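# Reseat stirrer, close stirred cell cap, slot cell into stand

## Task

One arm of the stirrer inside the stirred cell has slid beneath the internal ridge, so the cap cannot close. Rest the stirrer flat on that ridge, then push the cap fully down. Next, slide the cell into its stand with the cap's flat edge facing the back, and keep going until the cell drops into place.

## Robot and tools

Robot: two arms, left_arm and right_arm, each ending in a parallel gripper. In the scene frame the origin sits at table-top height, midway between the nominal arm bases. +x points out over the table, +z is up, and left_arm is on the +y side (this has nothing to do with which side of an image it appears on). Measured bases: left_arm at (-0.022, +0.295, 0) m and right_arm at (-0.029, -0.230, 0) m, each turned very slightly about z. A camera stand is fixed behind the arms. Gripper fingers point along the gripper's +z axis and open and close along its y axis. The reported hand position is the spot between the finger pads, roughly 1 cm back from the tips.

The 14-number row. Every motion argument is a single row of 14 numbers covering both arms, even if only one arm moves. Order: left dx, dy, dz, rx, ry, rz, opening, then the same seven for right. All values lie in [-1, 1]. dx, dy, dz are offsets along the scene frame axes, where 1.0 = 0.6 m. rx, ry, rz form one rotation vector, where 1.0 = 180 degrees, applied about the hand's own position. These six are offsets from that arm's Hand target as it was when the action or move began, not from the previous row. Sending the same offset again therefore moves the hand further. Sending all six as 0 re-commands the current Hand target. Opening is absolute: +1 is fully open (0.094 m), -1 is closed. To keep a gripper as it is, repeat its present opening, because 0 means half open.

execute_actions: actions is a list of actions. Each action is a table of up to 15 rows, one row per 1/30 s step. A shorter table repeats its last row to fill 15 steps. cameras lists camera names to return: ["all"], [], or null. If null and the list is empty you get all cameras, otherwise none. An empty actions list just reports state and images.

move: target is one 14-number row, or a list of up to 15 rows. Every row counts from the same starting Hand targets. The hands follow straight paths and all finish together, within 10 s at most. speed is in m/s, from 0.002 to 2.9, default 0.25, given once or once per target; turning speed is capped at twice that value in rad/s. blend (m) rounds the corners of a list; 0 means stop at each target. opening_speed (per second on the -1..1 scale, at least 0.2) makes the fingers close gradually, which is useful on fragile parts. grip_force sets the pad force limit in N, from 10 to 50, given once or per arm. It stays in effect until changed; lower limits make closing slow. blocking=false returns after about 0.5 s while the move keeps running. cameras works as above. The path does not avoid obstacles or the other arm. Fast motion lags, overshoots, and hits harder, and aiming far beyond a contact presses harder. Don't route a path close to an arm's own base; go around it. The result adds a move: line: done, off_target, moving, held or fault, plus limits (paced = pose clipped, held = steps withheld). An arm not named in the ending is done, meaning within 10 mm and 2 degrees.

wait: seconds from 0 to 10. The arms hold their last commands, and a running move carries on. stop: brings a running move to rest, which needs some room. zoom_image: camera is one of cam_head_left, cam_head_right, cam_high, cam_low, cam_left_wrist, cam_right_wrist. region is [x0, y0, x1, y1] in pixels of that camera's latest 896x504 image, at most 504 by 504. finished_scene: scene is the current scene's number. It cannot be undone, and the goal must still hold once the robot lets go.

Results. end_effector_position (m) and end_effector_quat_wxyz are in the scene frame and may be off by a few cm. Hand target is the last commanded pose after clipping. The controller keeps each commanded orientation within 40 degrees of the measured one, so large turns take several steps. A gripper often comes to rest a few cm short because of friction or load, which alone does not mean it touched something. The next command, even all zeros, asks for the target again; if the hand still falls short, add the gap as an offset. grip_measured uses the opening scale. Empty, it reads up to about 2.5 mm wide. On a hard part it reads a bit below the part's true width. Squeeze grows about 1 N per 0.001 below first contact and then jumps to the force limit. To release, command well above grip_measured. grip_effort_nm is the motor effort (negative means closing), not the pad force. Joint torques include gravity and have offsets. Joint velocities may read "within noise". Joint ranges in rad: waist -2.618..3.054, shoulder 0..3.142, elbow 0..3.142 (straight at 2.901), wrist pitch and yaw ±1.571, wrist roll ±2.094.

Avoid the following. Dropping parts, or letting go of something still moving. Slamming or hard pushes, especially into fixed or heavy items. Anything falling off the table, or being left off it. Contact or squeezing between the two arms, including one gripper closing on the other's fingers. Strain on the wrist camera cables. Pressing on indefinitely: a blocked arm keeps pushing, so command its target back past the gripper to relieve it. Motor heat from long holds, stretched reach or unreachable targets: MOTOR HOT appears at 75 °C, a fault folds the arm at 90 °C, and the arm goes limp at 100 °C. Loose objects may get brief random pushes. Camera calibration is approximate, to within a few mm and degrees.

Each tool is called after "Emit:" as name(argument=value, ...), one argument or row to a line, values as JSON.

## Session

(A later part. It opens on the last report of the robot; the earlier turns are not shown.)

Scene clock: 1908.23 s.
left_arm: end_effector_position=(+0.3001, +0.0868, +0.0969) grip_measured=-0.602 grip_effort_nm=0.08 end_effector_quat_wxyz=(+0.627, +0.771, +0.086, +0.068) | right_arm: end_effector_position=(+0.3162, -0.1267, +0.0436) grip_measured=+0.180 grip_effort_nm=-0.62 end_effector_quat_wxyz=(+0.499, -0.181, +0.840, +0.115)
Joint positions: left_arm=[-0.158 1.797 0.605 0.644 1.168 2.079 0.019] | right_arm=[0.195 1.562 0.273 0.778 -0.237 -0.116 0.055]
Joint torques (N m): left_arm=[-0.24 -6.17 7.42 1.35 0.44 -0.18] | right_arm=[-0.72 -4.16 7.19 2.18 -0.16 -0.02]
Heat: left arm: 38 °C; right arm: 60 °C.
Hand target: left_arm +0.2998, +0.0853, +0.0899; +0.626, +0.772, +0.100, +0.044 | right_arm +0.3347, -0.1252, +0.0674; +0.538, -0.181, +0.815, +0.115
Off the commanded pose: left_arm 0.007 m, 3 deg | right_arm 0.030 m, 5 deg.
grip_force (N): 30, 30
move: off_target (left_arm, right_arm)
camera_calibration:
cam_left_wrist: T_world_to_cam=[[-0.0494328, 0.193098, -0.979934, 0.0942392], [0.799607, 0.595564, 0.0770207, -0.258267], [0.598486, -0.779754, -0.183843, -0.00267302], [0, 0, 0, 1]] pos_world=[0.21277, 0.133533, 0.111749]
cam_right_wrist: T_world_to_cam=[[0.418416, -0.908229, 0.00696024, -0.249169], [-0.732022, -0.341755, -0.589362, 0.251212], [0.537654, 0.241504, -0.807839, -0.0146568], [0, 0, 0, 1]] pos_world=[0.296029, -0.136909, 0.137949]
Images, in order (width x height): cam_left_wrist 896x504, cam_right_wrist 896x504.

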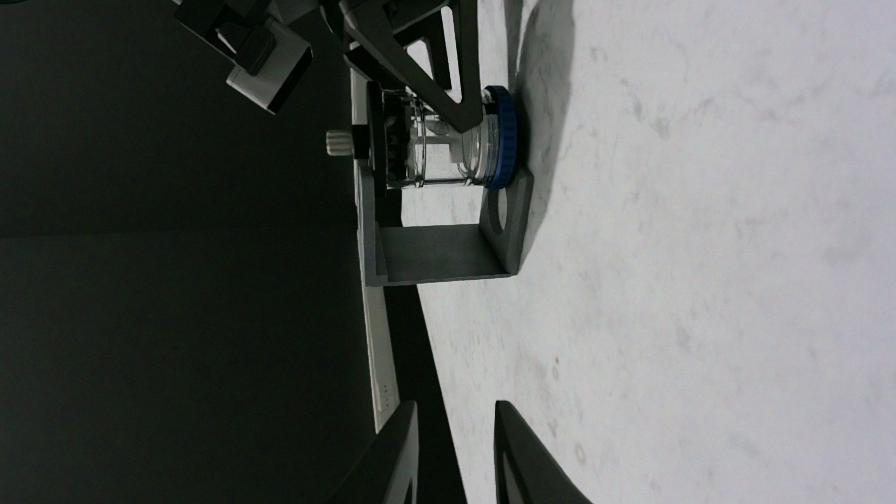

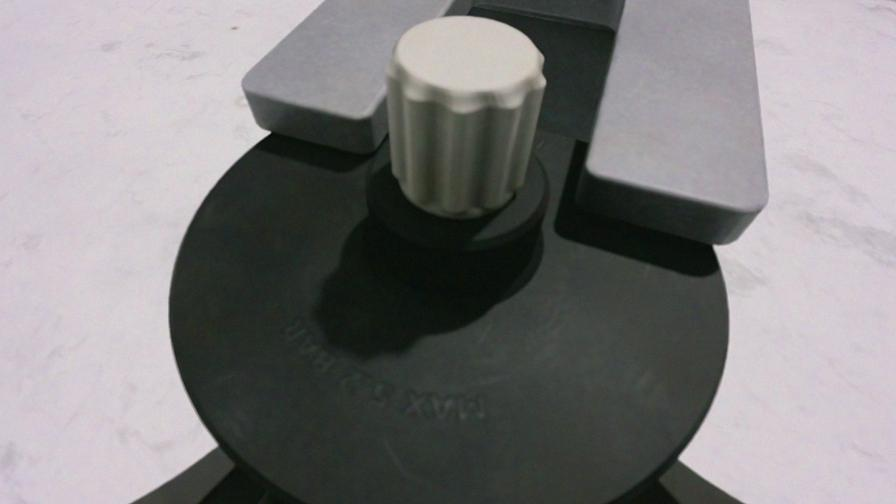

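Emit:
move(
  target=[0,0,0,0,0,0,-0.6,-0.003,0.0,-0.006,0.0,0,0,0.08],
  speed=0.05,
  cameras=["cam_right_wrist","cam_left_wrist"],
)

Emit:
zoom_image(
  camera="cam_left_wrist",
  region=[340, 60, 560, 300],
)

Scene clock: 1915.03 s.
left_arm: end_effector_position=(+0.3001, +0.0868, +0.0969) grip_measured=-0.602 grip_effort_nm=0.07 end_effector_quat_wxyz=(+0.627, +0.771, +0.086, +0.068) | right_arm: end_effector_position=(+0.3182, -0.1264, +0.0434) grip_measured=+0.180 grip_effort_nm=-0.62 end_effector_quat_wxyz=(+0.503, -0.181, +0.837, +0.115)
Joint positions: left_arm=[-0.158 1.797 0.605 0.644 1.168 2.079 0.019] | right_arm=[0.195 1.581 0.273 0.807 -0.237 -0.117 0.055]
Joint torques (N m): left_arm=[-0.21 -6.16 7.41 1.34 0.44 -0.16] | right_arm=[-0.62 -4.27 6.34 2.15 -0.13 0.05]
Heat: left arm: 38 °C; right arm: 60 °C.
Hand target: left_arm +0.2998, +0.0853, +0.0899; +0.626, +0.772, +0.100, +0.044 | right_arm +0.3329, -0.1252, +0.0638; +0.538, -0.181, +0.815, +0.115
Off the commanded pose: left_arm 0.007 m, 3 deg | right_arm 0.025 m, 5 deg.
grip_force (N): 30, 30
move: off_target (left_arm, right_arm)
camera_calibration:
cam_left_wrist: T_world_to_cam=[[-0.0494328, 0.193098, -0.979934, 0.0942392], [0.799607, 0.595564, 0.0770207, -0.258267], [0.598486, -0.779754, -0.183843, -0.00267302], [0, 0, 0, 1]] pos_world=[0.21277, 0.133533, 0.111749]
cam_right_wrist: T_world_to_cam=[[0.418658, -0.908088, 0.0101207, -0.24993], [-0.725948, -0.34134, -0.597065, 0.251158], [0.545642, 0.242619, -0.802129, -0.0186229], [0, 0, 0, 1]] pos_world=[0.297124, -0.13671, 0.137549]
Images, in order (width x height): cam_left_wrist 896x504, cam_right_wrist 896x504.

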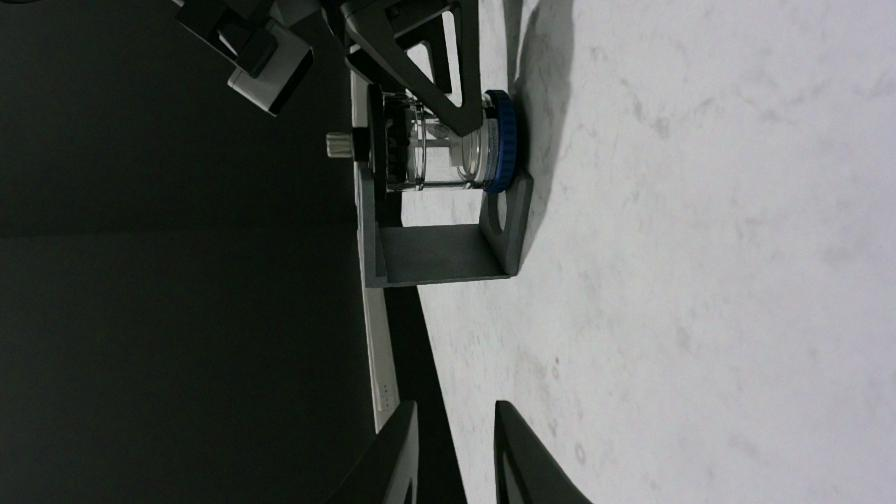

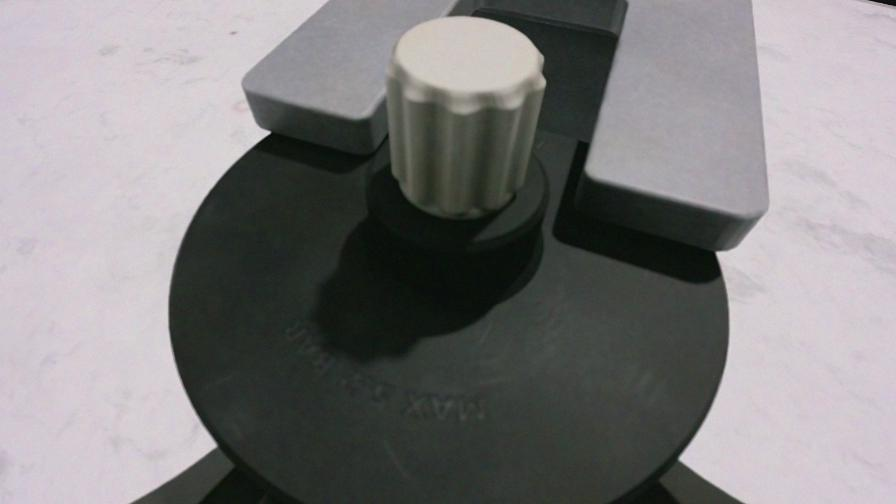

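Scaled by 2.100 from the camera's 896x504 image, which has a finer 1280x720 frame.

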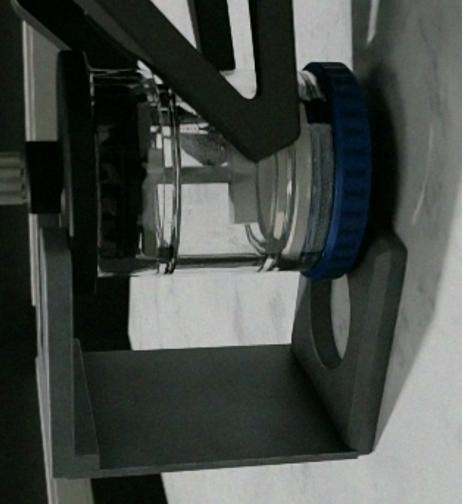

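Emit:
move(
  target=[0,0,0,0,0,0,-0.6,-0.006,0.0,-0.008,0.0,0,0,0.08],
  speed=0.05,
  cameras=["cam_right_wrist","cam_left_wrist"],
)

Emit:
zoom_image(
  camera="cam_left_wrist",
  region=[340, 60, 560, 300],
)

Scene clock: 1923.03 s.
left_arm: end_effector_position=(+0.3001, +0.0868, +0.0969) grip_measured=-0.602 grip_effort_nm=0.07 end_effector_quat_wxyz=(+0.627, +0.771, +0.086, +0.068) | right_arm: end_effector_position=(+0.3206, -0.1260, +0.0433) grip_measured=+0.180 grip_effort_nm=-0.62 end_effector_quat_wxyz=(+0.508, -0.182, +0.834, +0.114)
Joint positions: left_arm=[-0.158 1.797 0.605 0.644 1.168 2.079 0.019] | right_arm=[0.195 1.603 0.273 0.842 -0.237 -0.117 0.055]
Joint torques (N m): left_arm=[-0.27 -6.17 7.39 1.34 0.44 -0.17] | right_arm=[-0.38 -4.37 4.64 2.25 -0.11 0]
Heat: left arm: 38 °C; right arm: 60 °C.
Hand target: left_arm +0.2998, +0.0853, +0.0899; +0.626, +0.772, +0.100, +0.044 | right_arm +0.3293, -0.1252, +0.0591; +0.538, -0.181, +0.815, +0.115
Off the commanded pose: left_arm 0.007 m, 3 deg | right_arm 0.018 m, 4 deg.
grip_force (N): 30, 30
move: off_target (left_arm, right_arm)
camera_calibration:
cam_left_wrist: T_world_to_cam=[[-0.0494328, 0.193098, -0.979934, 0.0942392], [0.799607, 0.595564, 0.0770207, -0.258267], [0.598486, -0.779754, -0.183843, -0.00267302], [0, 0, 0, 1]] pos_world=[0.21277, 0.133533, 0.111749]
cam_right_wrist: T_world_to_cam=[[0.418726, -0.908008, 0.0138197, -0.25067], [-0.718303, -0.340478, -0.606725, 0.251049], [0.555616, 0.244125, -0.794792, -0.0234433], [0, 0, 0, 1]] pos_world=[0.298317, -0.136411, 0.137149]
Images, in order (width x height): cam_left_wrist 896x504, cam_right_wrist 896x504.

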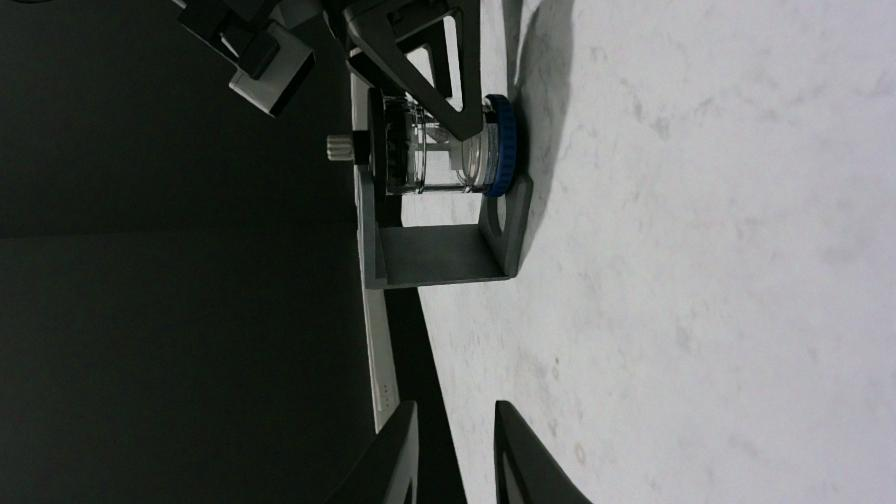

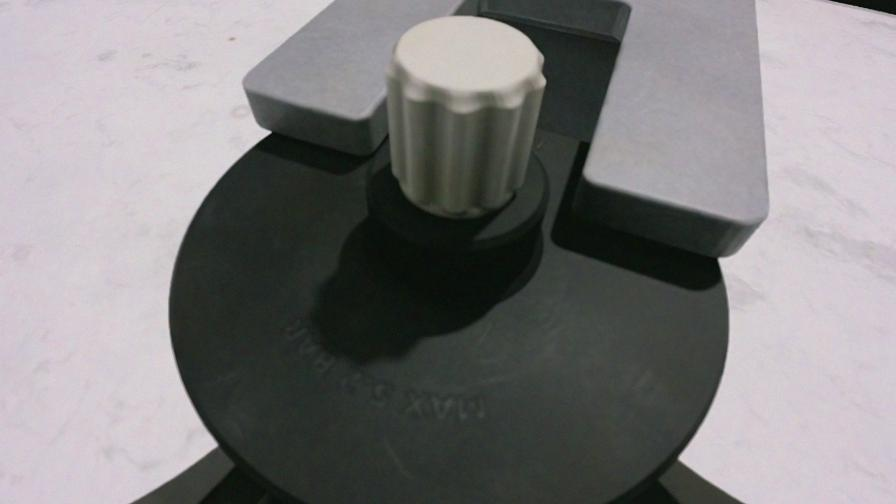

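Scaled by 2.100 from the camera's 896x504 image, which has a finer 1280x720 frame.

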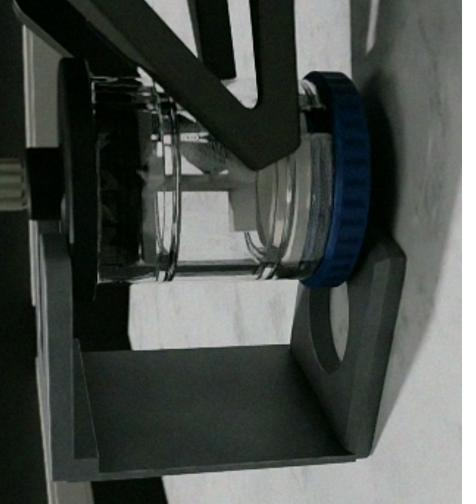

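Emit:
move(
  target=[0,0,0,0,0,0,-0.6,-0.006,-0.004,0.017,0.0,0,0,0.08],
  speed=0.05,
  cameras=["cam_right_wrist","cam_left_wrist"],
)

Emit:
zoom_image(
  camera="cam_left_wrist",
  region=[340, 60, 560, 300],
)

Scene clock: 1933.13 s.
left_arm: end_effector_position=(+0.3001, +0.0868, +0.0969) grip_measured=-0.602 grip_effort_nm=0.07 end_effector_quat_wxyz=(+0.627, +0.771, +0.086, +0.068) | right_arm: end_effector_position=(+0.3165, -0.1286, +0.0439) grip_measured=+0.180 grip_effort_nm=-0.62 end_effector_quat_wxyz=(+0.499, -0.179, +0.840, +0.114)
Joint positions: left_arm=[-0.158 1.797 0.605 0.644 1.168 2.079 0.019] | right_arm=[0.189 1.558 0.273 0.773 -0.237 -0.117 0.055]
Joint torques (N m): left_arm=[-0.24 -6.11 7.42 1.33 0.44 -0.17] | right_arm=[-0.61 -6.97 4.79 2.16 -0.17 -0.01]
Heat: left arm: 38 °C; right arm: 60 °C.
Hand target: left_arm +0.2998, +0.0853, +0.0899; +0.626, +0.772, +0.100, +0.044 | right_arm +0.3257, -0.1276, +0.0692; +0.538, -0.181, +0.815, +0.115
Off the commanded pose: left_arm 0.007 m, 3 deg | right_arm 0.027 m, 5 deg.
grip_force (N): 30, 30
move: off_target (left_arm, right_arm)
camera_calibration:
cam_left_wrist: T_world_to_cam=[[-0.0494328, 0.193098, -0.979934, 0.0942392], [0.799607, 0.595564, 0.0770207, -0.258267], [0.598486, -0.779754, -0.183843, -0.00267302], [0, 0, 0, 1]] pos_world=[0.21277, 0.133533, 0.111749]
cam_right_wrist: T_world_to_cam=[[0.414133, -0.910183, 0.00776965, -0.249955], [-0.733814, -0.338911, -0.588775, 0.251933], [0.538526, 0.23813, -0.80826, -0.0147546], [0, 0, 0, 1]] pos_world=[0.296332, -0.138608, 0.138348]
Images, in order (width x height): cam_left_wrist 896x504, cam_right_wrist 896x504.

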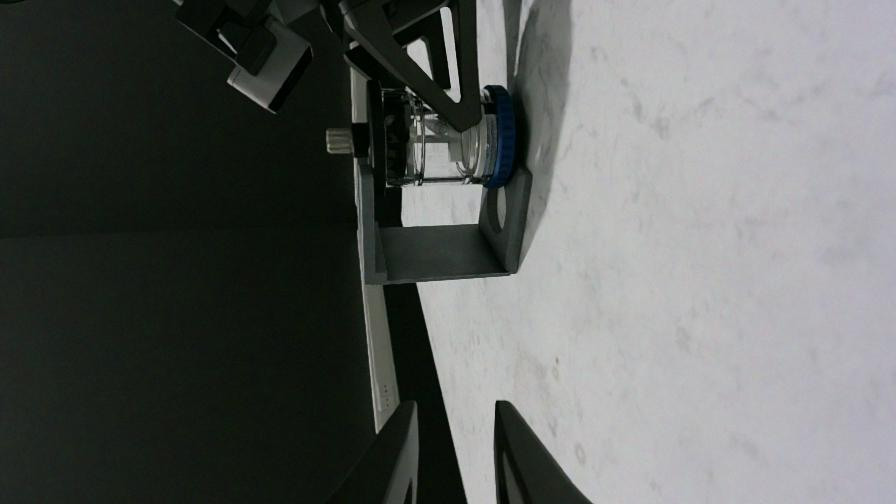

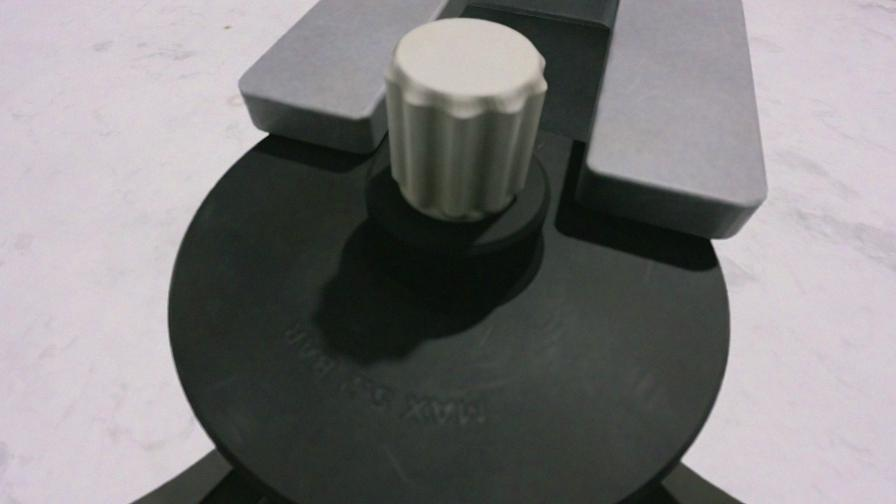

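Scaled by 2.100 from the camera's 896x504 image, which has a finer 1280x720 frame.

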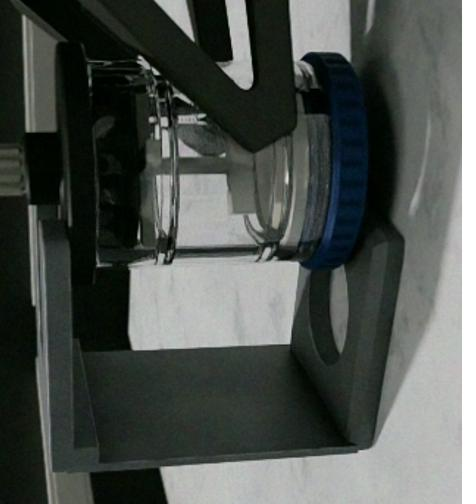

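Emit:
move(
  target=[0,0,0,0,0,0,-0.6,0.0,0.0,0.008,0.0,0,0,0.08],
  speed=0.05,
  cameras=["cam_right_wrist","cam_left_wrist"],
)

Emit:
zoom_image(
  camera="cam_left_wrist",
  region=[340, 60, 560, 300],
)

Emit:
zoom_image(
  camera="cam_right_wrist",
  region=[200, 0, 700, 300],
)

Scene clock: 1949.93 s.
left_arm: end_effector_position=(+0.3001, +0.0868, +0.0969) grip_measured=-0.602 grip_effort_nm=0.07 end_effector_quat_wxyz=(+0.627, +0.771, +0.086, +0.068) | right_arm: end_effector_position=(+0.3132, -0.1292, +0.0446) grip_measured=+0.180 grip_effort_nm=-0.62 end_effector_quat_wxyz=(+0.492, -0.179, +0.844, +0.114)
Joint positions: left_arm=[-0.158 1.797 0.605 0.644 1.168 2.079 0.019] | right_arm=[0.189 1.526 0.273 0.726 -0.237 -0.117 0.055]
Joint torques (N m): left_arm=[-0.25 -6.22 7.45 1.36 0.43 -0.15] | right_arm=[-0.64 -6.72 5.56 2.24 -0.16 0.02]
Heat: left arm: 38 °C; right arm: 59 °C.
Hand target: left_arm +0.2998, +0.0853, +0.0899; +0.626, +0.772, +0.100, +0.044 | right_arm +0.3257, -0.1276, +0.0740; +0.538, -0.181, +0.815, +0.115
Off the commanded pose: left_arm 0.007 m, 3 deg | right_arm 0.032 m, 6 deg.
grip_force (N): 30, 30
move: off_target (left_arm, right_arm)
camera_calibration:
cam_left_wrist: T_world_to_cam=[[-0.0494328, 0.193098, -0.979934, 0.0942392], [0.799607, 0.595564, 0.0770207, -0.258267], [0.598486, -0.779754, -0.183843, -0.00267302], [0, 0, 0, 1]] pos_world=[0.21277, 0.133533, 0.111749]
cam_right_wrist: T_world_to_cam=[[0.414161, -0.910195, 0.00391959, -0.248924], [-0.742386, -0.340289, -0.57712, 0.25174], [0.526626, 0.236111, -0.81665, -0.00846398], [0, 0, 0, 1]] pos_world=[0.29444, -0.138907, 0.139348]
Images, in order (width x height): cam_left_wrist 896x504, cam_right_wrist 896x504.

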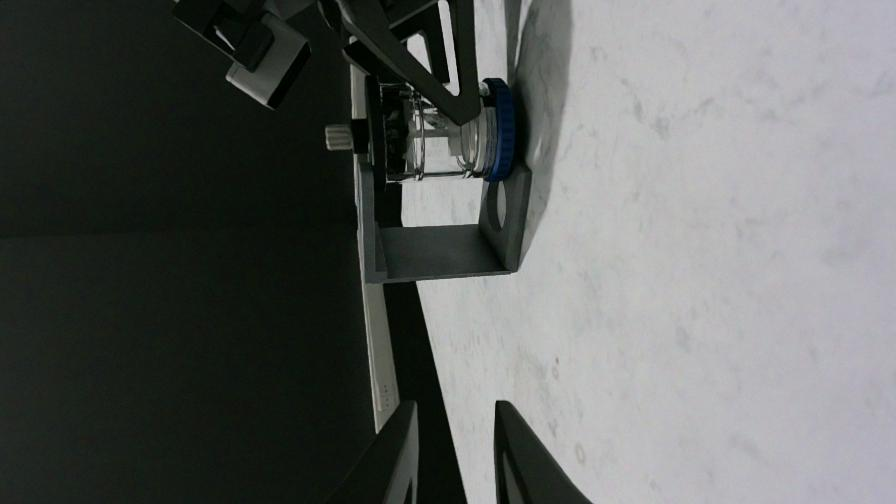

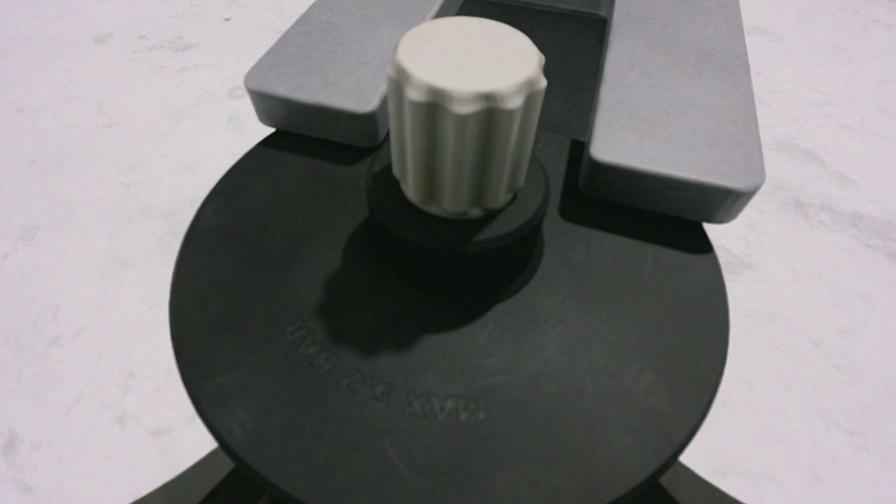

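Scaled by 2.100 from the camera's 896x504 image, which has a finer 1280x720 frame.

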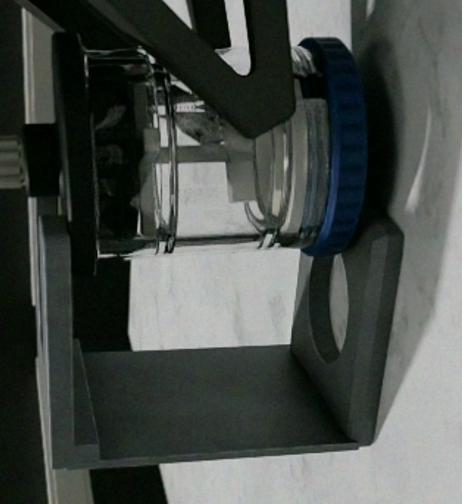

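Scaled by 1.008 from the camera's 896x504 image, which has a finer 1280x720 frame.

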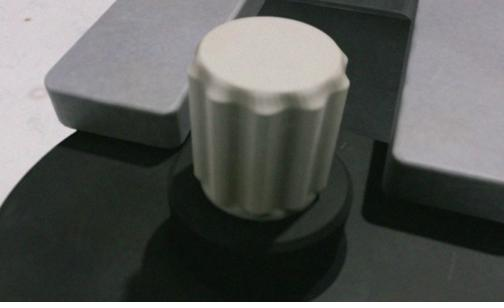

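Emit:
move(
  target=[0,0,0,0,0,0,-0.6,-0.06,-0.002,0.0,0.0,0,0,0.08],
  speed=0.05,
)

Emit:
move(
  target=[0,0,0,0,0,0,-0.6,0,-0.003,0.0,0.0,0,0.0306,0.08],
  speed=0.05,
  cameras=["cam_right_wrist","cam_left_wrist"],
)

Scene clock: 1986.20 s.
left_arm: end_effector_position=(+0.3001, +0.0868, +0.0969) grip_measured=-0.602 grip_effort_nm=0.07 end_effector_quat_wxyz=(+0.627, +0.771, +0.086, +0.068) | right_arm: end_effector_position=(+0.2825, -0.1319, +0.0529) grip_measured=+0.180 grip_effort_nm=-0.62 end_effector_quat_wxyz=(+0.503, -0.181, +0.837, +0.115)
Joint positions: left_arm=[-0.158 1.797 0.605 0.644 1.168 2.079 0.019] | right_arm=[0.199 1.344 0.157 0.685 -0.232 -0.114 0.055]
Joint torques (N m): left_arm=[-0.28 -6.16 7.43 1.33 0.43 -0.16] | right_arm=[0.72 -4.97 5 2.21 -0.04 0.08]
Heat: left arm: 38 °C; right arm: 58 °C.
Hand target: left_arm +0.2998, +0.0853, +0.0899; +0.626, +0.772, +0.100, +0.044 | right_arm +0.2896, -0.1288, +0.0738; +0.537, -0.181, +0.816, +0.115
Off the commanded pose: left_arm 0.007 m, 3 deg | right_arm 0.022 m, 5 deg.
grip_force (N): 30, 30
move: off_target (left_arm, right_arm)

Scene clock: 1987.80 s.
left_arm: end_effector_position=(+0.3001, +0.0868, +0.0969) grip_measured=-0.602 grip_effort_nm=0.07 end_effector_quat_wxyz=(+0.627, +0.771, +0.086, +0.068) | right_arm: end_effector_position=(+0.2765, -0.1334, +0.0502) grip_measured=+0.180 grip_effort_nm=-0.62 end_effector_quat_wxyz=(+0.494, -0.212, +0.832, +0.140)
Joint positions: left_arm=[-0.158 1.797 0.605 0.644 1.168 2.079 0.019] | right_arm=[0.118 1.344 0.157 0.654 -0.379 -0.188 0.055]
Joint torques (N m): left_arm=[-0.25 -6.19 7.42 1.34 0.44 -0.16] | right_arm=[-0.75 -3.88 6.76 2.1 -0.32 -0.02]
Heat: left arm: 38 °C; right arm: 58 °C.
Hand target: left_arm +0.2998, +0.0853, +0.0899; +0.626, +0.772, +0.100, +0.044 | right_arm +0.2896, -0.1307, +0.0738; +0.531, -0.220, +0.806, +0.141
Off the commanded pose: left_arm 0.007 m, 3 deg | right_arm 0.027 m, 5 deg.
grip_force (N): 30, 30
move: off_target (left_arm, right_arm)
camera_calibration:
cam_left_wrist: T_world_to_cam=[[-0.0494328, 0.193098, -0.979934, 0.0942392], [0.799607, 0.595564, 0.0770207, -0.258267], [0.598486, -0.779754, -0.183843, -0.00267302], [0, 0, 0, 1]] pos_world=[0.21277, 0.133533, 0.111749]
cam_right_wrist: T_world_to_cam=[[0.489967, -0.871732, -0.00409182, -0.252986], [-0.70336, -0.39255, -0.592612, 0.20924], [0.514992, 0.293238, -0.805478, 0.026684], [0, 0, 0, 1]] pos_world=[0.257383, -0.146223, 0.144456]
Images, in order (width x height): cam_left_wrist 896x504, cam_right_wrist 896x504.

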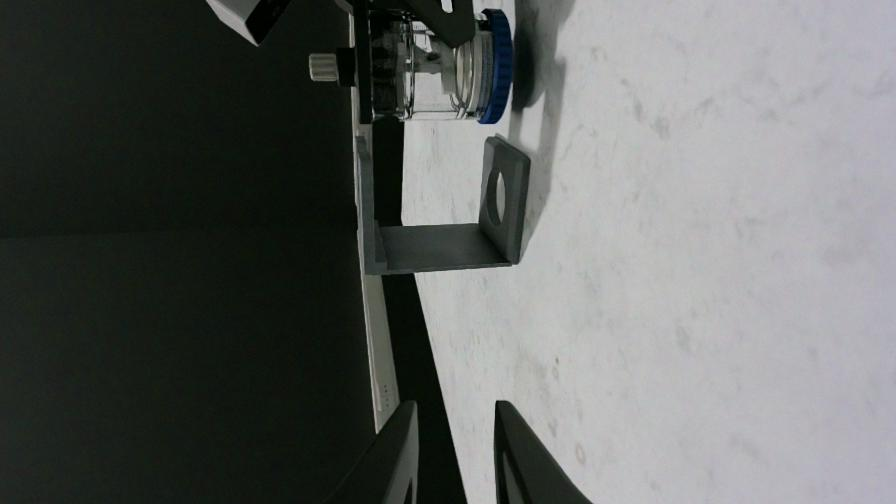

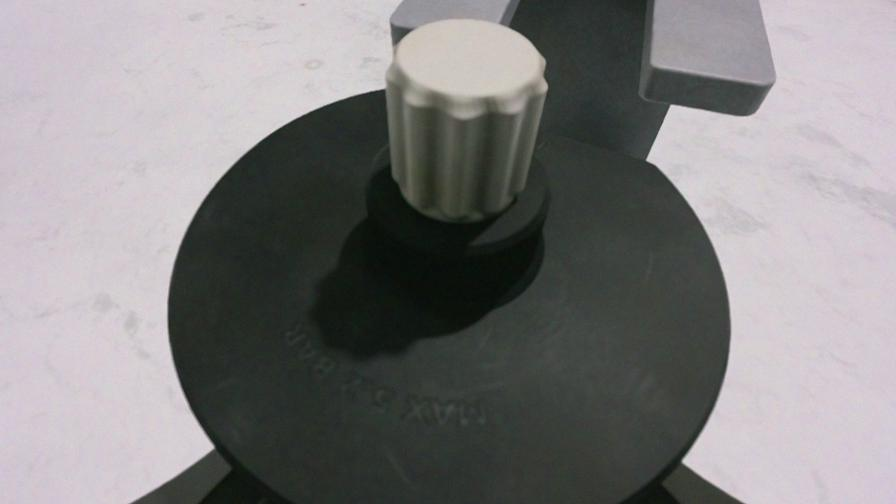

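Emit:
execute_actions(
  actions=[],
  cameras=["cam_right_wrist","cam_left_wrist"],
)

Emit:
zoom_image(
  camera="cam_right_wrist",
  region=[400, 0, 800, 300],
)

Emit:
zoom_image(
  camera="cam_left_wrist",
  region=[300, 0, 560, 300],
)

Scene clock: 2009.30 s.
left_arm: end_effector_position=(+0.3001, +0.0868, +0.0969) grip_measured=-0.602 grip_effort_nm=0.07 end_effector_quat_wxyz=(+0.627, +0.771, +0.086, +0.068) | right_arm: end_effector_position=(+0.2764, -0.1333, +0.0502) grip_measured=+0.180 grip_effort_nm=-0.62 end_effector_quat_wxyz=(+0.494, -0.212, +0.831, +0.140)
Joint positions: left_arm=[-0.158 1.797 0.605 0.644 1.168 2.079 0.019] | right_arm=[0.118 1.344 0.157 0.654 -0.38 -0.188 0.055]
Joint velocities: within noise
Joint torques (N m): left_arm=[-0.21 -6.15 7.43 1.35 0.44 -0.17] | right_arm=[-0.72 -3.75 6.75 2.09 -0.27 -0.04]
Heat: left arm: 38 °C; right arm: 56 °C.
Hand target: left_arm +0.2998, +0.0853, +0.0899; +0.626, +0.772, +0.100, +0.044 | right_arm +0.2897, -0.1307, +0.0738; +0.531, -0.220, +0.806, +0.141
Tool commands: left_gripper/opening=-0.6 right_gripper/opening=+0.08
Off the commanded pose: left_arm 0.007 m, 3 deg | right_arm 0.027 m, 5 deg.
grip_force (N): 30, 30
camera_calibration:
cam_left_wrist: T_world_to_cam=[[-0.0494328, 0.193098, -0.979934, 0.0942392], [0.799607, 0.595564, 0.0770207, -0.258267], [0.598486, -0.779754, -0.183843, -0.00267302], [0, 0, 0, 1]] pos_world=[0.21277, 0.133533, 0.111749]
cam_right_wrist: T_world_to_cam=[[0.490456, -0.871457, -0.00394887, -0.252956], [-0.703091, -0.393015, -0.592623, 0.209073], [0.514894, 0.293432, -0.80547, 0.0267588], [0, 0, 0, 1]] pos_world=[0.257283, -0.146123, 0.144456]
Images, in order (width x height): cam_left_wrist 896x504, cam_right_wrist 896x504.

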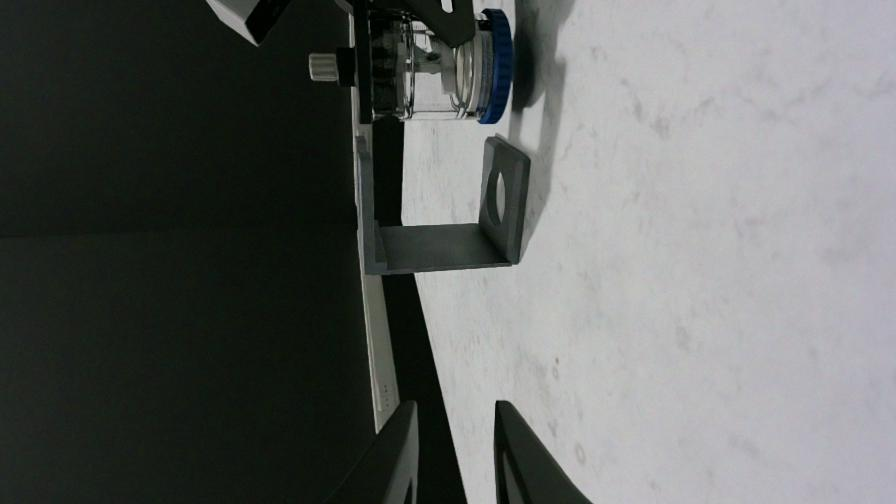

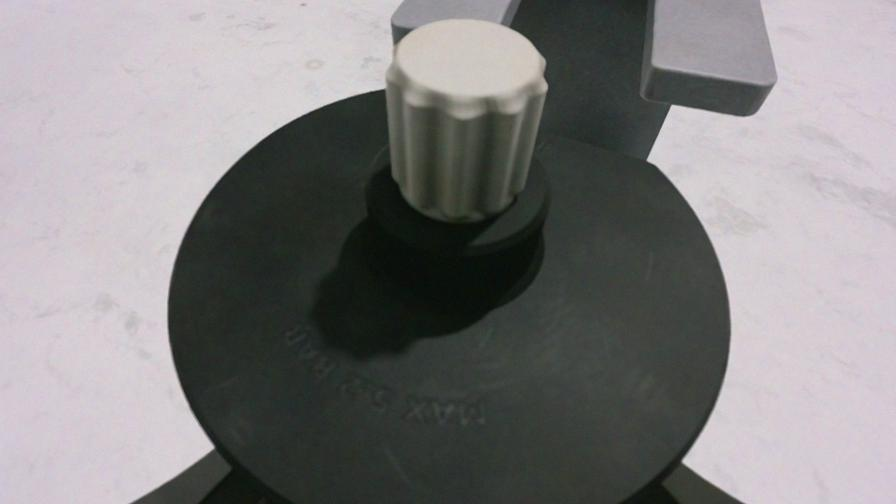

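Scaled by 1.260 from the camera's 896x504 image, which has a finer 1280x720 frame.

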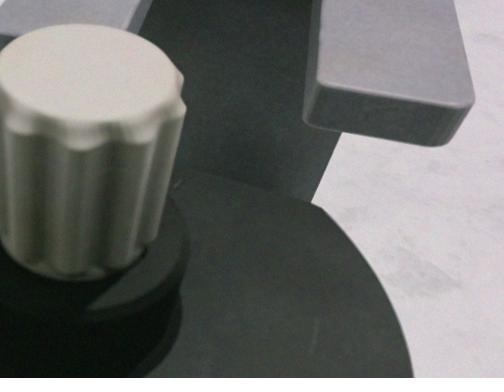

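Scaled by 1.680 from the camera's 896x504 image, which has a finer 1280x720 frame.

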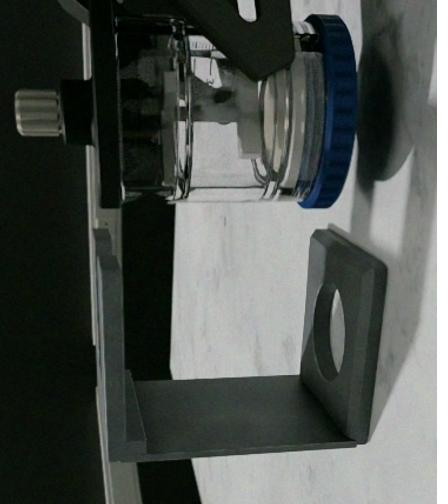

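Emit:
zoom_image(
  camera="cam_right_wrist",
  region=[520, 60, 800, 220],
)

Scaled by 1.800 from the camera's 896x504 image, which has a finer 1280x720 frame.

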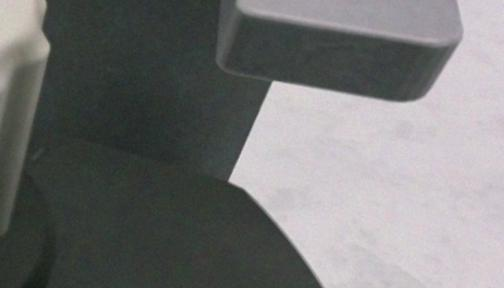

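Emit:
move(
  target=[0,0,0,0,0,0,-0.6,0.0,-0.014,-0.010,0,0,0.0195,0.08],
  speed=0.05,
  cameras=["cam_right_wrist"],
)

Emit:
zoom_image(
  camera="cam_right_wrist",
  region=[370, 0, 800, 240],
)

Scene clock: 2042.03 s.
left_arm: end_effector_position=(+0.3001, +0.0868, +0.0969) grip_measured=-0.602 grip_effort_nm=0.07 end_effector_quat_wxyz=(+0.627, +0.771, +0.086, +0.068) | right_arm: end_effector_position=(+0.2722, -0.1415, +0.0431) grip_measured=+0.180 grip_effort_nm=-0.62 end_effector_quat_wxyz=(+0.487, -0.232, +0.827, +0.159)
Joint positions: left_arm=[-0.158 1.797 0.605 0.644 1.168 2.079 0.019] | right_arm=[0.02 1.388 0.157 0.652 -0.515 -0.269 0.055]
Joint torques (N m): left_arm=[-0.27 -6.19 7.41 1.34 0.44 -0.17] | right_arm=[-0.57 -3.04 7.53 2.12 -0.35 0]
Heat: left arm: 38 °C; right arm: 56 °C.
Hand target: left_arm +0.2998, +0.0853, +0.0899; +0.626, +0.772, +0.100, +0.044 | right_arm +0.2897, -0.1391, +0.0679; +0.527, -0.245, +0.799, +0.157
Off the commanded pose: left_arm 0.007 m, 3 deg | right_arm 0.030 m, 6 deg.
grip_force (N): 30, 30
move: off_target (left_arm, right_arm)
camera_calibration:
cam_right_wrist: T_world_to_cam=[[0.537773, -0.842902, -0.0177822, -0.266389], [-0.686705, -0.425688, -0.589259, 0.189404], [0.489118, 0.329099, -0.807749, 0.0377494], [0, 0, 0, 1]] pos_world=[0.254857, -0.156336, 0.137363]
Images, in order (width x height): cam_right_wrist 896x504.

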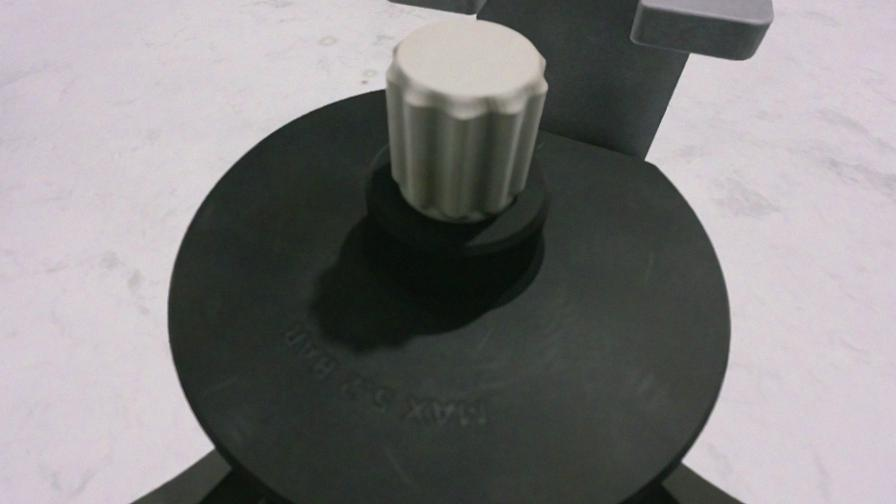

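Scaled by 1.172 from the camera's 896x504 image, which has a finer 1280x720 frame.

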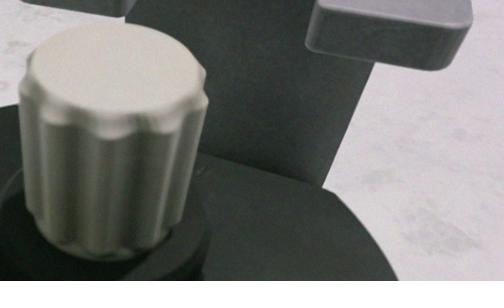

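Emit:
move(
  target=[0,0,0,0,0,0,-0.6,0.04,0.006,0.002,0,0,0,0.08],
  speed=0.05,
  cameras=["cam_right_wrist"],
)

Scene clock: 2048.80 s.
left_arm: end_effector_position=(+0.3001, +0.0868, +0.0969) grip_measured=-0.602 grip_effort_nm=0.07 end_effector_quat_wxyz=(+0.627, +0.771, +0.086, +0.068) | right_arm: end_effector_position=(+0.2957, -0.1404, +0.0448) grip_measured=+0.180 grip_effort_nm=-0.62 end_effector_quat_wxyz=(+0.487, -0.234, +0.826, +0.160)
Joint positions: left_arm=[-0.158 1.797 0.605 0.644 1.168 2.079 0.019] | right_arm=[0.023 1.491 0.244 0.671 -0.516 -0.269 0.055]
Joint torques (N m): left_arm=[-0.23 -6.16 7.46 1.34 0.44 -0.17] | right_arm=[0.68 -3.78 7.36 2.06 -0.25 0.06]
Heat: left arm: 38 °C; right arm: 56 °C.
Hand target: left_arm +0.2998, +0.0853, +0.0899; +0.626, +0.772, +0.100, +0.044 | right_arm +0.3137, -0.1354, +0.0692; +0.527, -0.245, +0.799, +0.157
Off the commanded pose: left_arm 0.007 m, 3 deg | right_arm 0.031 m, 6 deg.
grip_force (N): 30, 30
move: off_target (left_arm, right_arm)
camera_calibration:
cam_right_wrist: T_world_to_cam=[[0.541473, -0.840558, -0.0164043, -0.278817], [-0.683389, -0.428695, -0.590931, 0.205714], [0.489679, 0.331184, -0.806555, 0.0273674], [0, 0, 0, 1]] pos_world=[0.278153, -0.155237, 0.139062]
Images, in order (width x height): cam_right_wrist 896x504.

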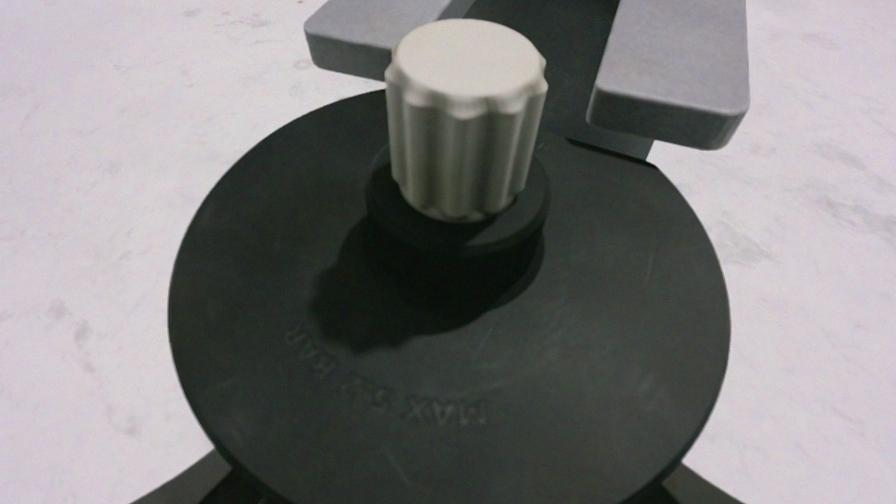

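Emit:
move(
  target=[0,0,0,0,0,0,-0.6,0.025,0.006,-0.002,0,0,0,0.08],
  speed=0.05,
  cameras=["cam_right_wrist","cam_left_wrist"],
)

Emit:
zoom_image(
  camera="cam_left_wrist",
  region=[300, 0, 560, 300],
)

Scene clock: 2061.60 s.
left_arm: end_effector_position=(+0.3001, +0.0868, +0.0969) grip_measured=-0.602 grip_effort_nm=0.07 end_effector_quat_wxyz=(+0.627, +0.771, +0.086, +0.068) | right_arm: end_effector_position=(+0.3097, -0.1363, +0.0433) grip_measured=+0.180 grip_effort_nm=-0.62 end_effector_quat_wxyz=(+0.486, -0.235, +0.826, +0.162)
Joint positions: left_arm=[-0.158 1.797 0.605 0.644 1.168 2.079 0.019] | right_arm=[0.039 1.56 0.297 0.689 -0.507 -0.26 0.055]
Joint torques (N m): left_arm=[-0.27 -6.12 7.41 1.35 0.44 -0.16] | right_arm=[0.62 -4.4 7.43 2.18 -0.17 0.07]
Heat: left arm: 38 °C; right arm: 58 °C.
Hand target: left_arm +0.2998, +0.0853, +0.0899; +0.626, +0.772, +0.100, +0.044 | right_arm +0.3287, -0.1319, +0.0678; +0.527, -0.245, +0.799, +0.157
Off the commanded pose: left_arm 0.007 m, 3 deg | right_arm 0.032 m, 6 deg.
grip_force (N): 30, 30
move: off_target (left_arm, right_arm)
camera_calibration:
cam_left_wrist: T_world_to_cam=[[-0.0494328, 0.193098, -0.979934, 0.0942392], [0.799607, 0.595564, 0.0770207, -0.258267], [0.598486, -0.779754, -0.183843, -0.00267302], [0, 0, 0, 1]] pos_world=[0.21277, 0.133533, 0.111749]
cam_right_wrist: T_world_to_cam=[[0.545657, -0.837791, -0.0190941, -0.283742], [-0.682736, -0.431225, -0.589845, 0.215548], [0.485933, 0.334889, -0.807291, 0.0196233], [0, 0, 0, 1]] pos_world=[0.292452, -0.151338, 0.137564]
Images, in order (width x height): cam_left_wrist 896x504, cam_right_wrist 896x504.

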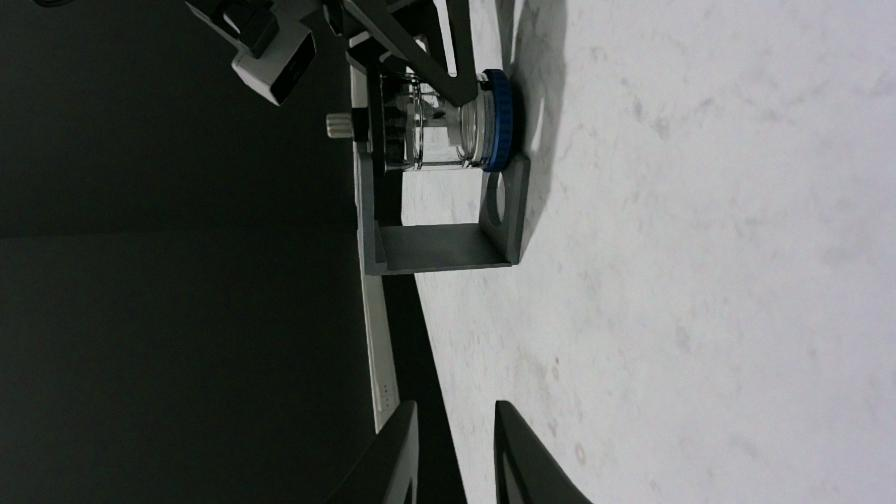

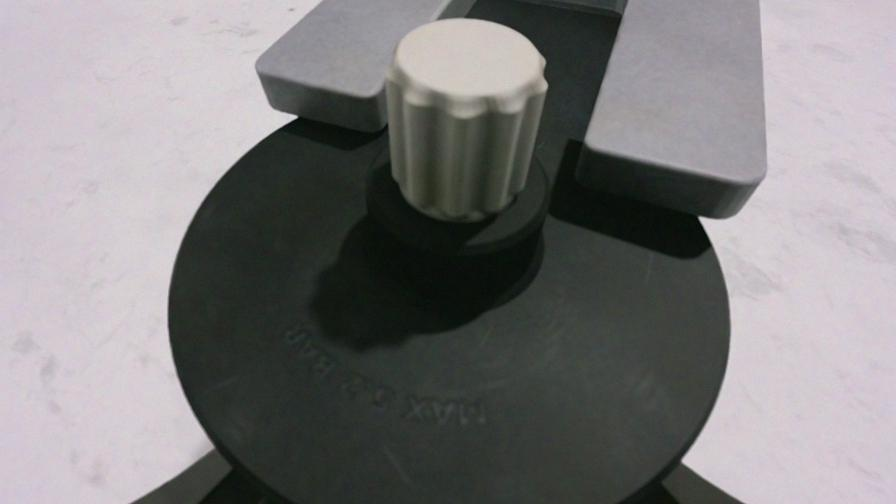

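Scaled by 1.680 from the camera's 896x504 image, which has a finer 1280x720 frame.

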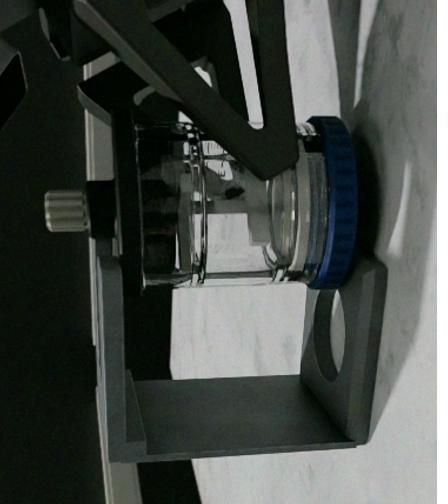

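Emit:
move(
  target=[0,0,0,0,0,0,-0.6,0.014,0.003,0.001,0,0,0,0.08],
  speed=0.05,
  cameras=["cam_right_wrist","cam_left_wrist"],
)

Emit:
zoom_image(
  camera="cam_left_wrist",
  region=[300, 0, 560, 300],
)

Scene clock: 2072.97 s.
left_arm: end_effector_position=(+0.3001, +0.0868, +0.0969) grip_measured=-0.602 grip_effort_nm=0.08 end_effector_quat_wxyz=(+0.627, +0.771, +0.086, +0.068) | right_arm: end_effector_position=(+0.3178, -0.1346, +0.0438) grip_measured=+0.180 grip_effort_nm=-0.62 end_effector_quat_wxyz=(+0.486, -0.236, +0.826, +0.162)
Joint positions: left_arm=[-0.158 1.797 0.605 0.644 1.168 2.079 0.019] | right_arm=[0.047 1.589 0.328 0.689 -0.502 -0.257 0.055]
Joint torques (N m): left_arm=[-0.27 -6.19 7.45 1.35 0.44 -0.16] | right_arm=[0.55 -4.59 7.58 2.17 -0.22 0.08]
Heat: left arm: 38 °C; right arm: 59 °C.
Hand target: left_arm +0.2998, +0.0853, +0.0899; +0.626, +0.772, +0.100, +0.044 | right_arm +0.3371, -0.1300, +0.0686; +0.527, -0.245, +0.799, +0.157
Off the commanded pose: left_arm 0.007 m, 3 deg | right_arm 0.032 m, 6 deg.
grip_force (N): 30, 30
move: off_target (left_arm, right_arm)
camera_calibration:
cam_left_wrist: T_world_to_cam=[[-0.0494328, 0.193098, -0.979934, 0.0942392], [0.799607, 0.595564, 0.0770207, -0.258267], [0.598486, -0.779754, -0.183843, -0.00267302], [0, 0, 0, 1]] pos_world=[0.21277, 0.133533, 0.111749]
cam_right_wrist: T_world_to_cam=[[0.546333, -0.837373, -0.0180618, -0.286926], [-0.681817, -0.432111, -0.590259, 0.221797], [0.486462, 0.334793, -0.807012, 0.0152761], [0, 0, 0, 1]] pos_world=[0.300551, -0.149538, 0.138063]
Images, in order (width x height): cam_left_wrist 896x504, cam_right_wrist 896x504.

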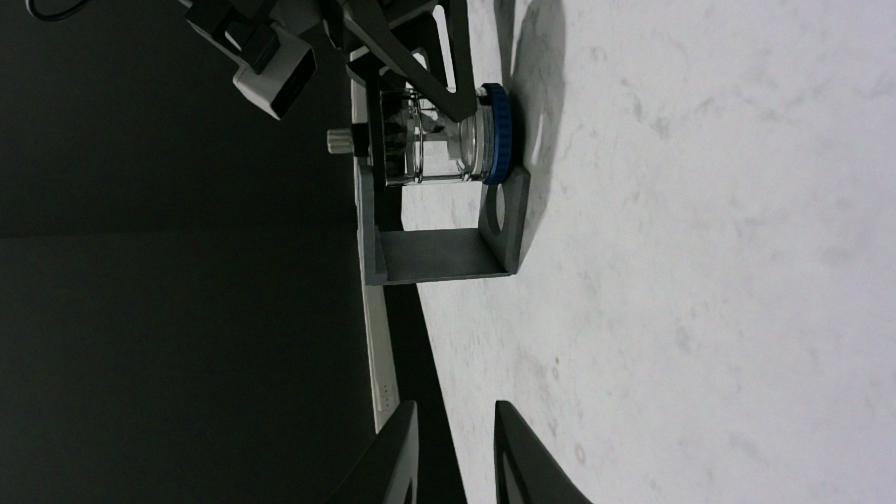

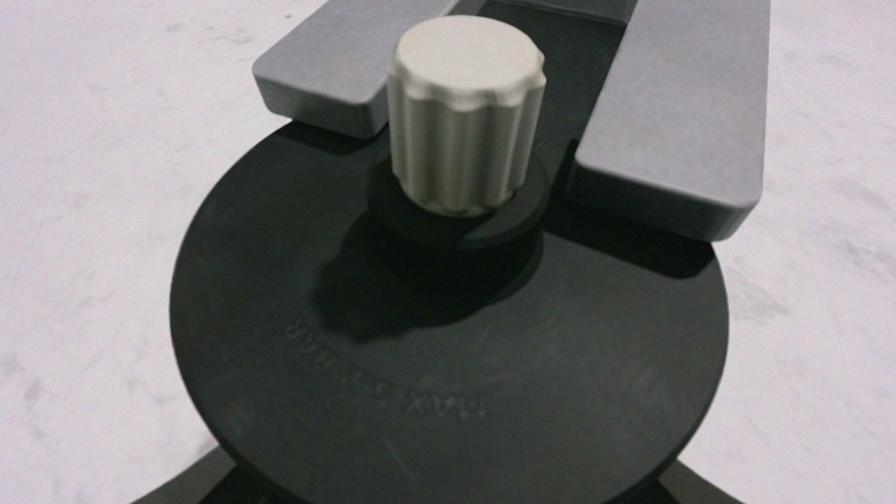

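Scaled by 1.680 from the camera's 896x504 image, which has a finer 1280x720 frame.

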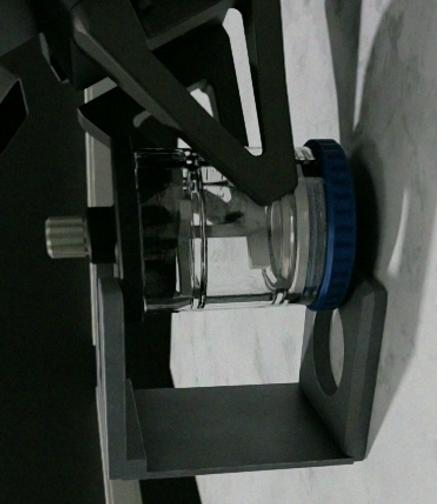

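Emit:
zoom_image(
  camera="cam_left_wrist",
  region=[440, 70, 560, 290],
)

Emit:
zoom_image(
  camera="cam_right_wrist",
  region=[250, 0, 650, 300],
)

Emit:
zoom_image(
  camera="cam_left_wrist",
  region=[320, 80, 440, 230],
)

Scaled by 2.291 from the camera's 896x504 image, which has a finer 1280x720 frame.

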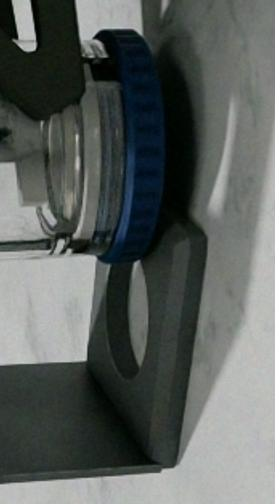

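Scaled by 1.260 from the camera's 896x504 image, which has a finer 1280x720 frame.

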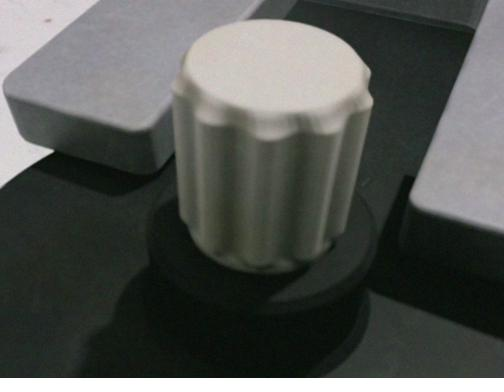

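Scaled by 3.360 from the camera's 896x504 image, which has a finer 1280x720 frame.

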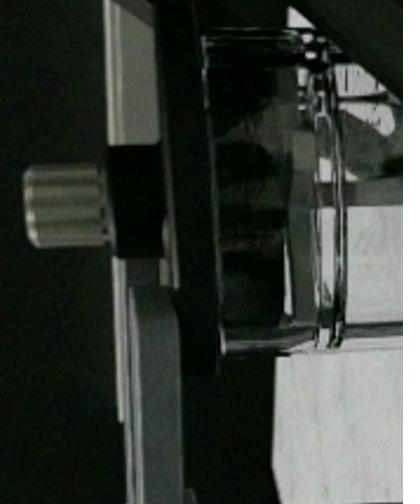

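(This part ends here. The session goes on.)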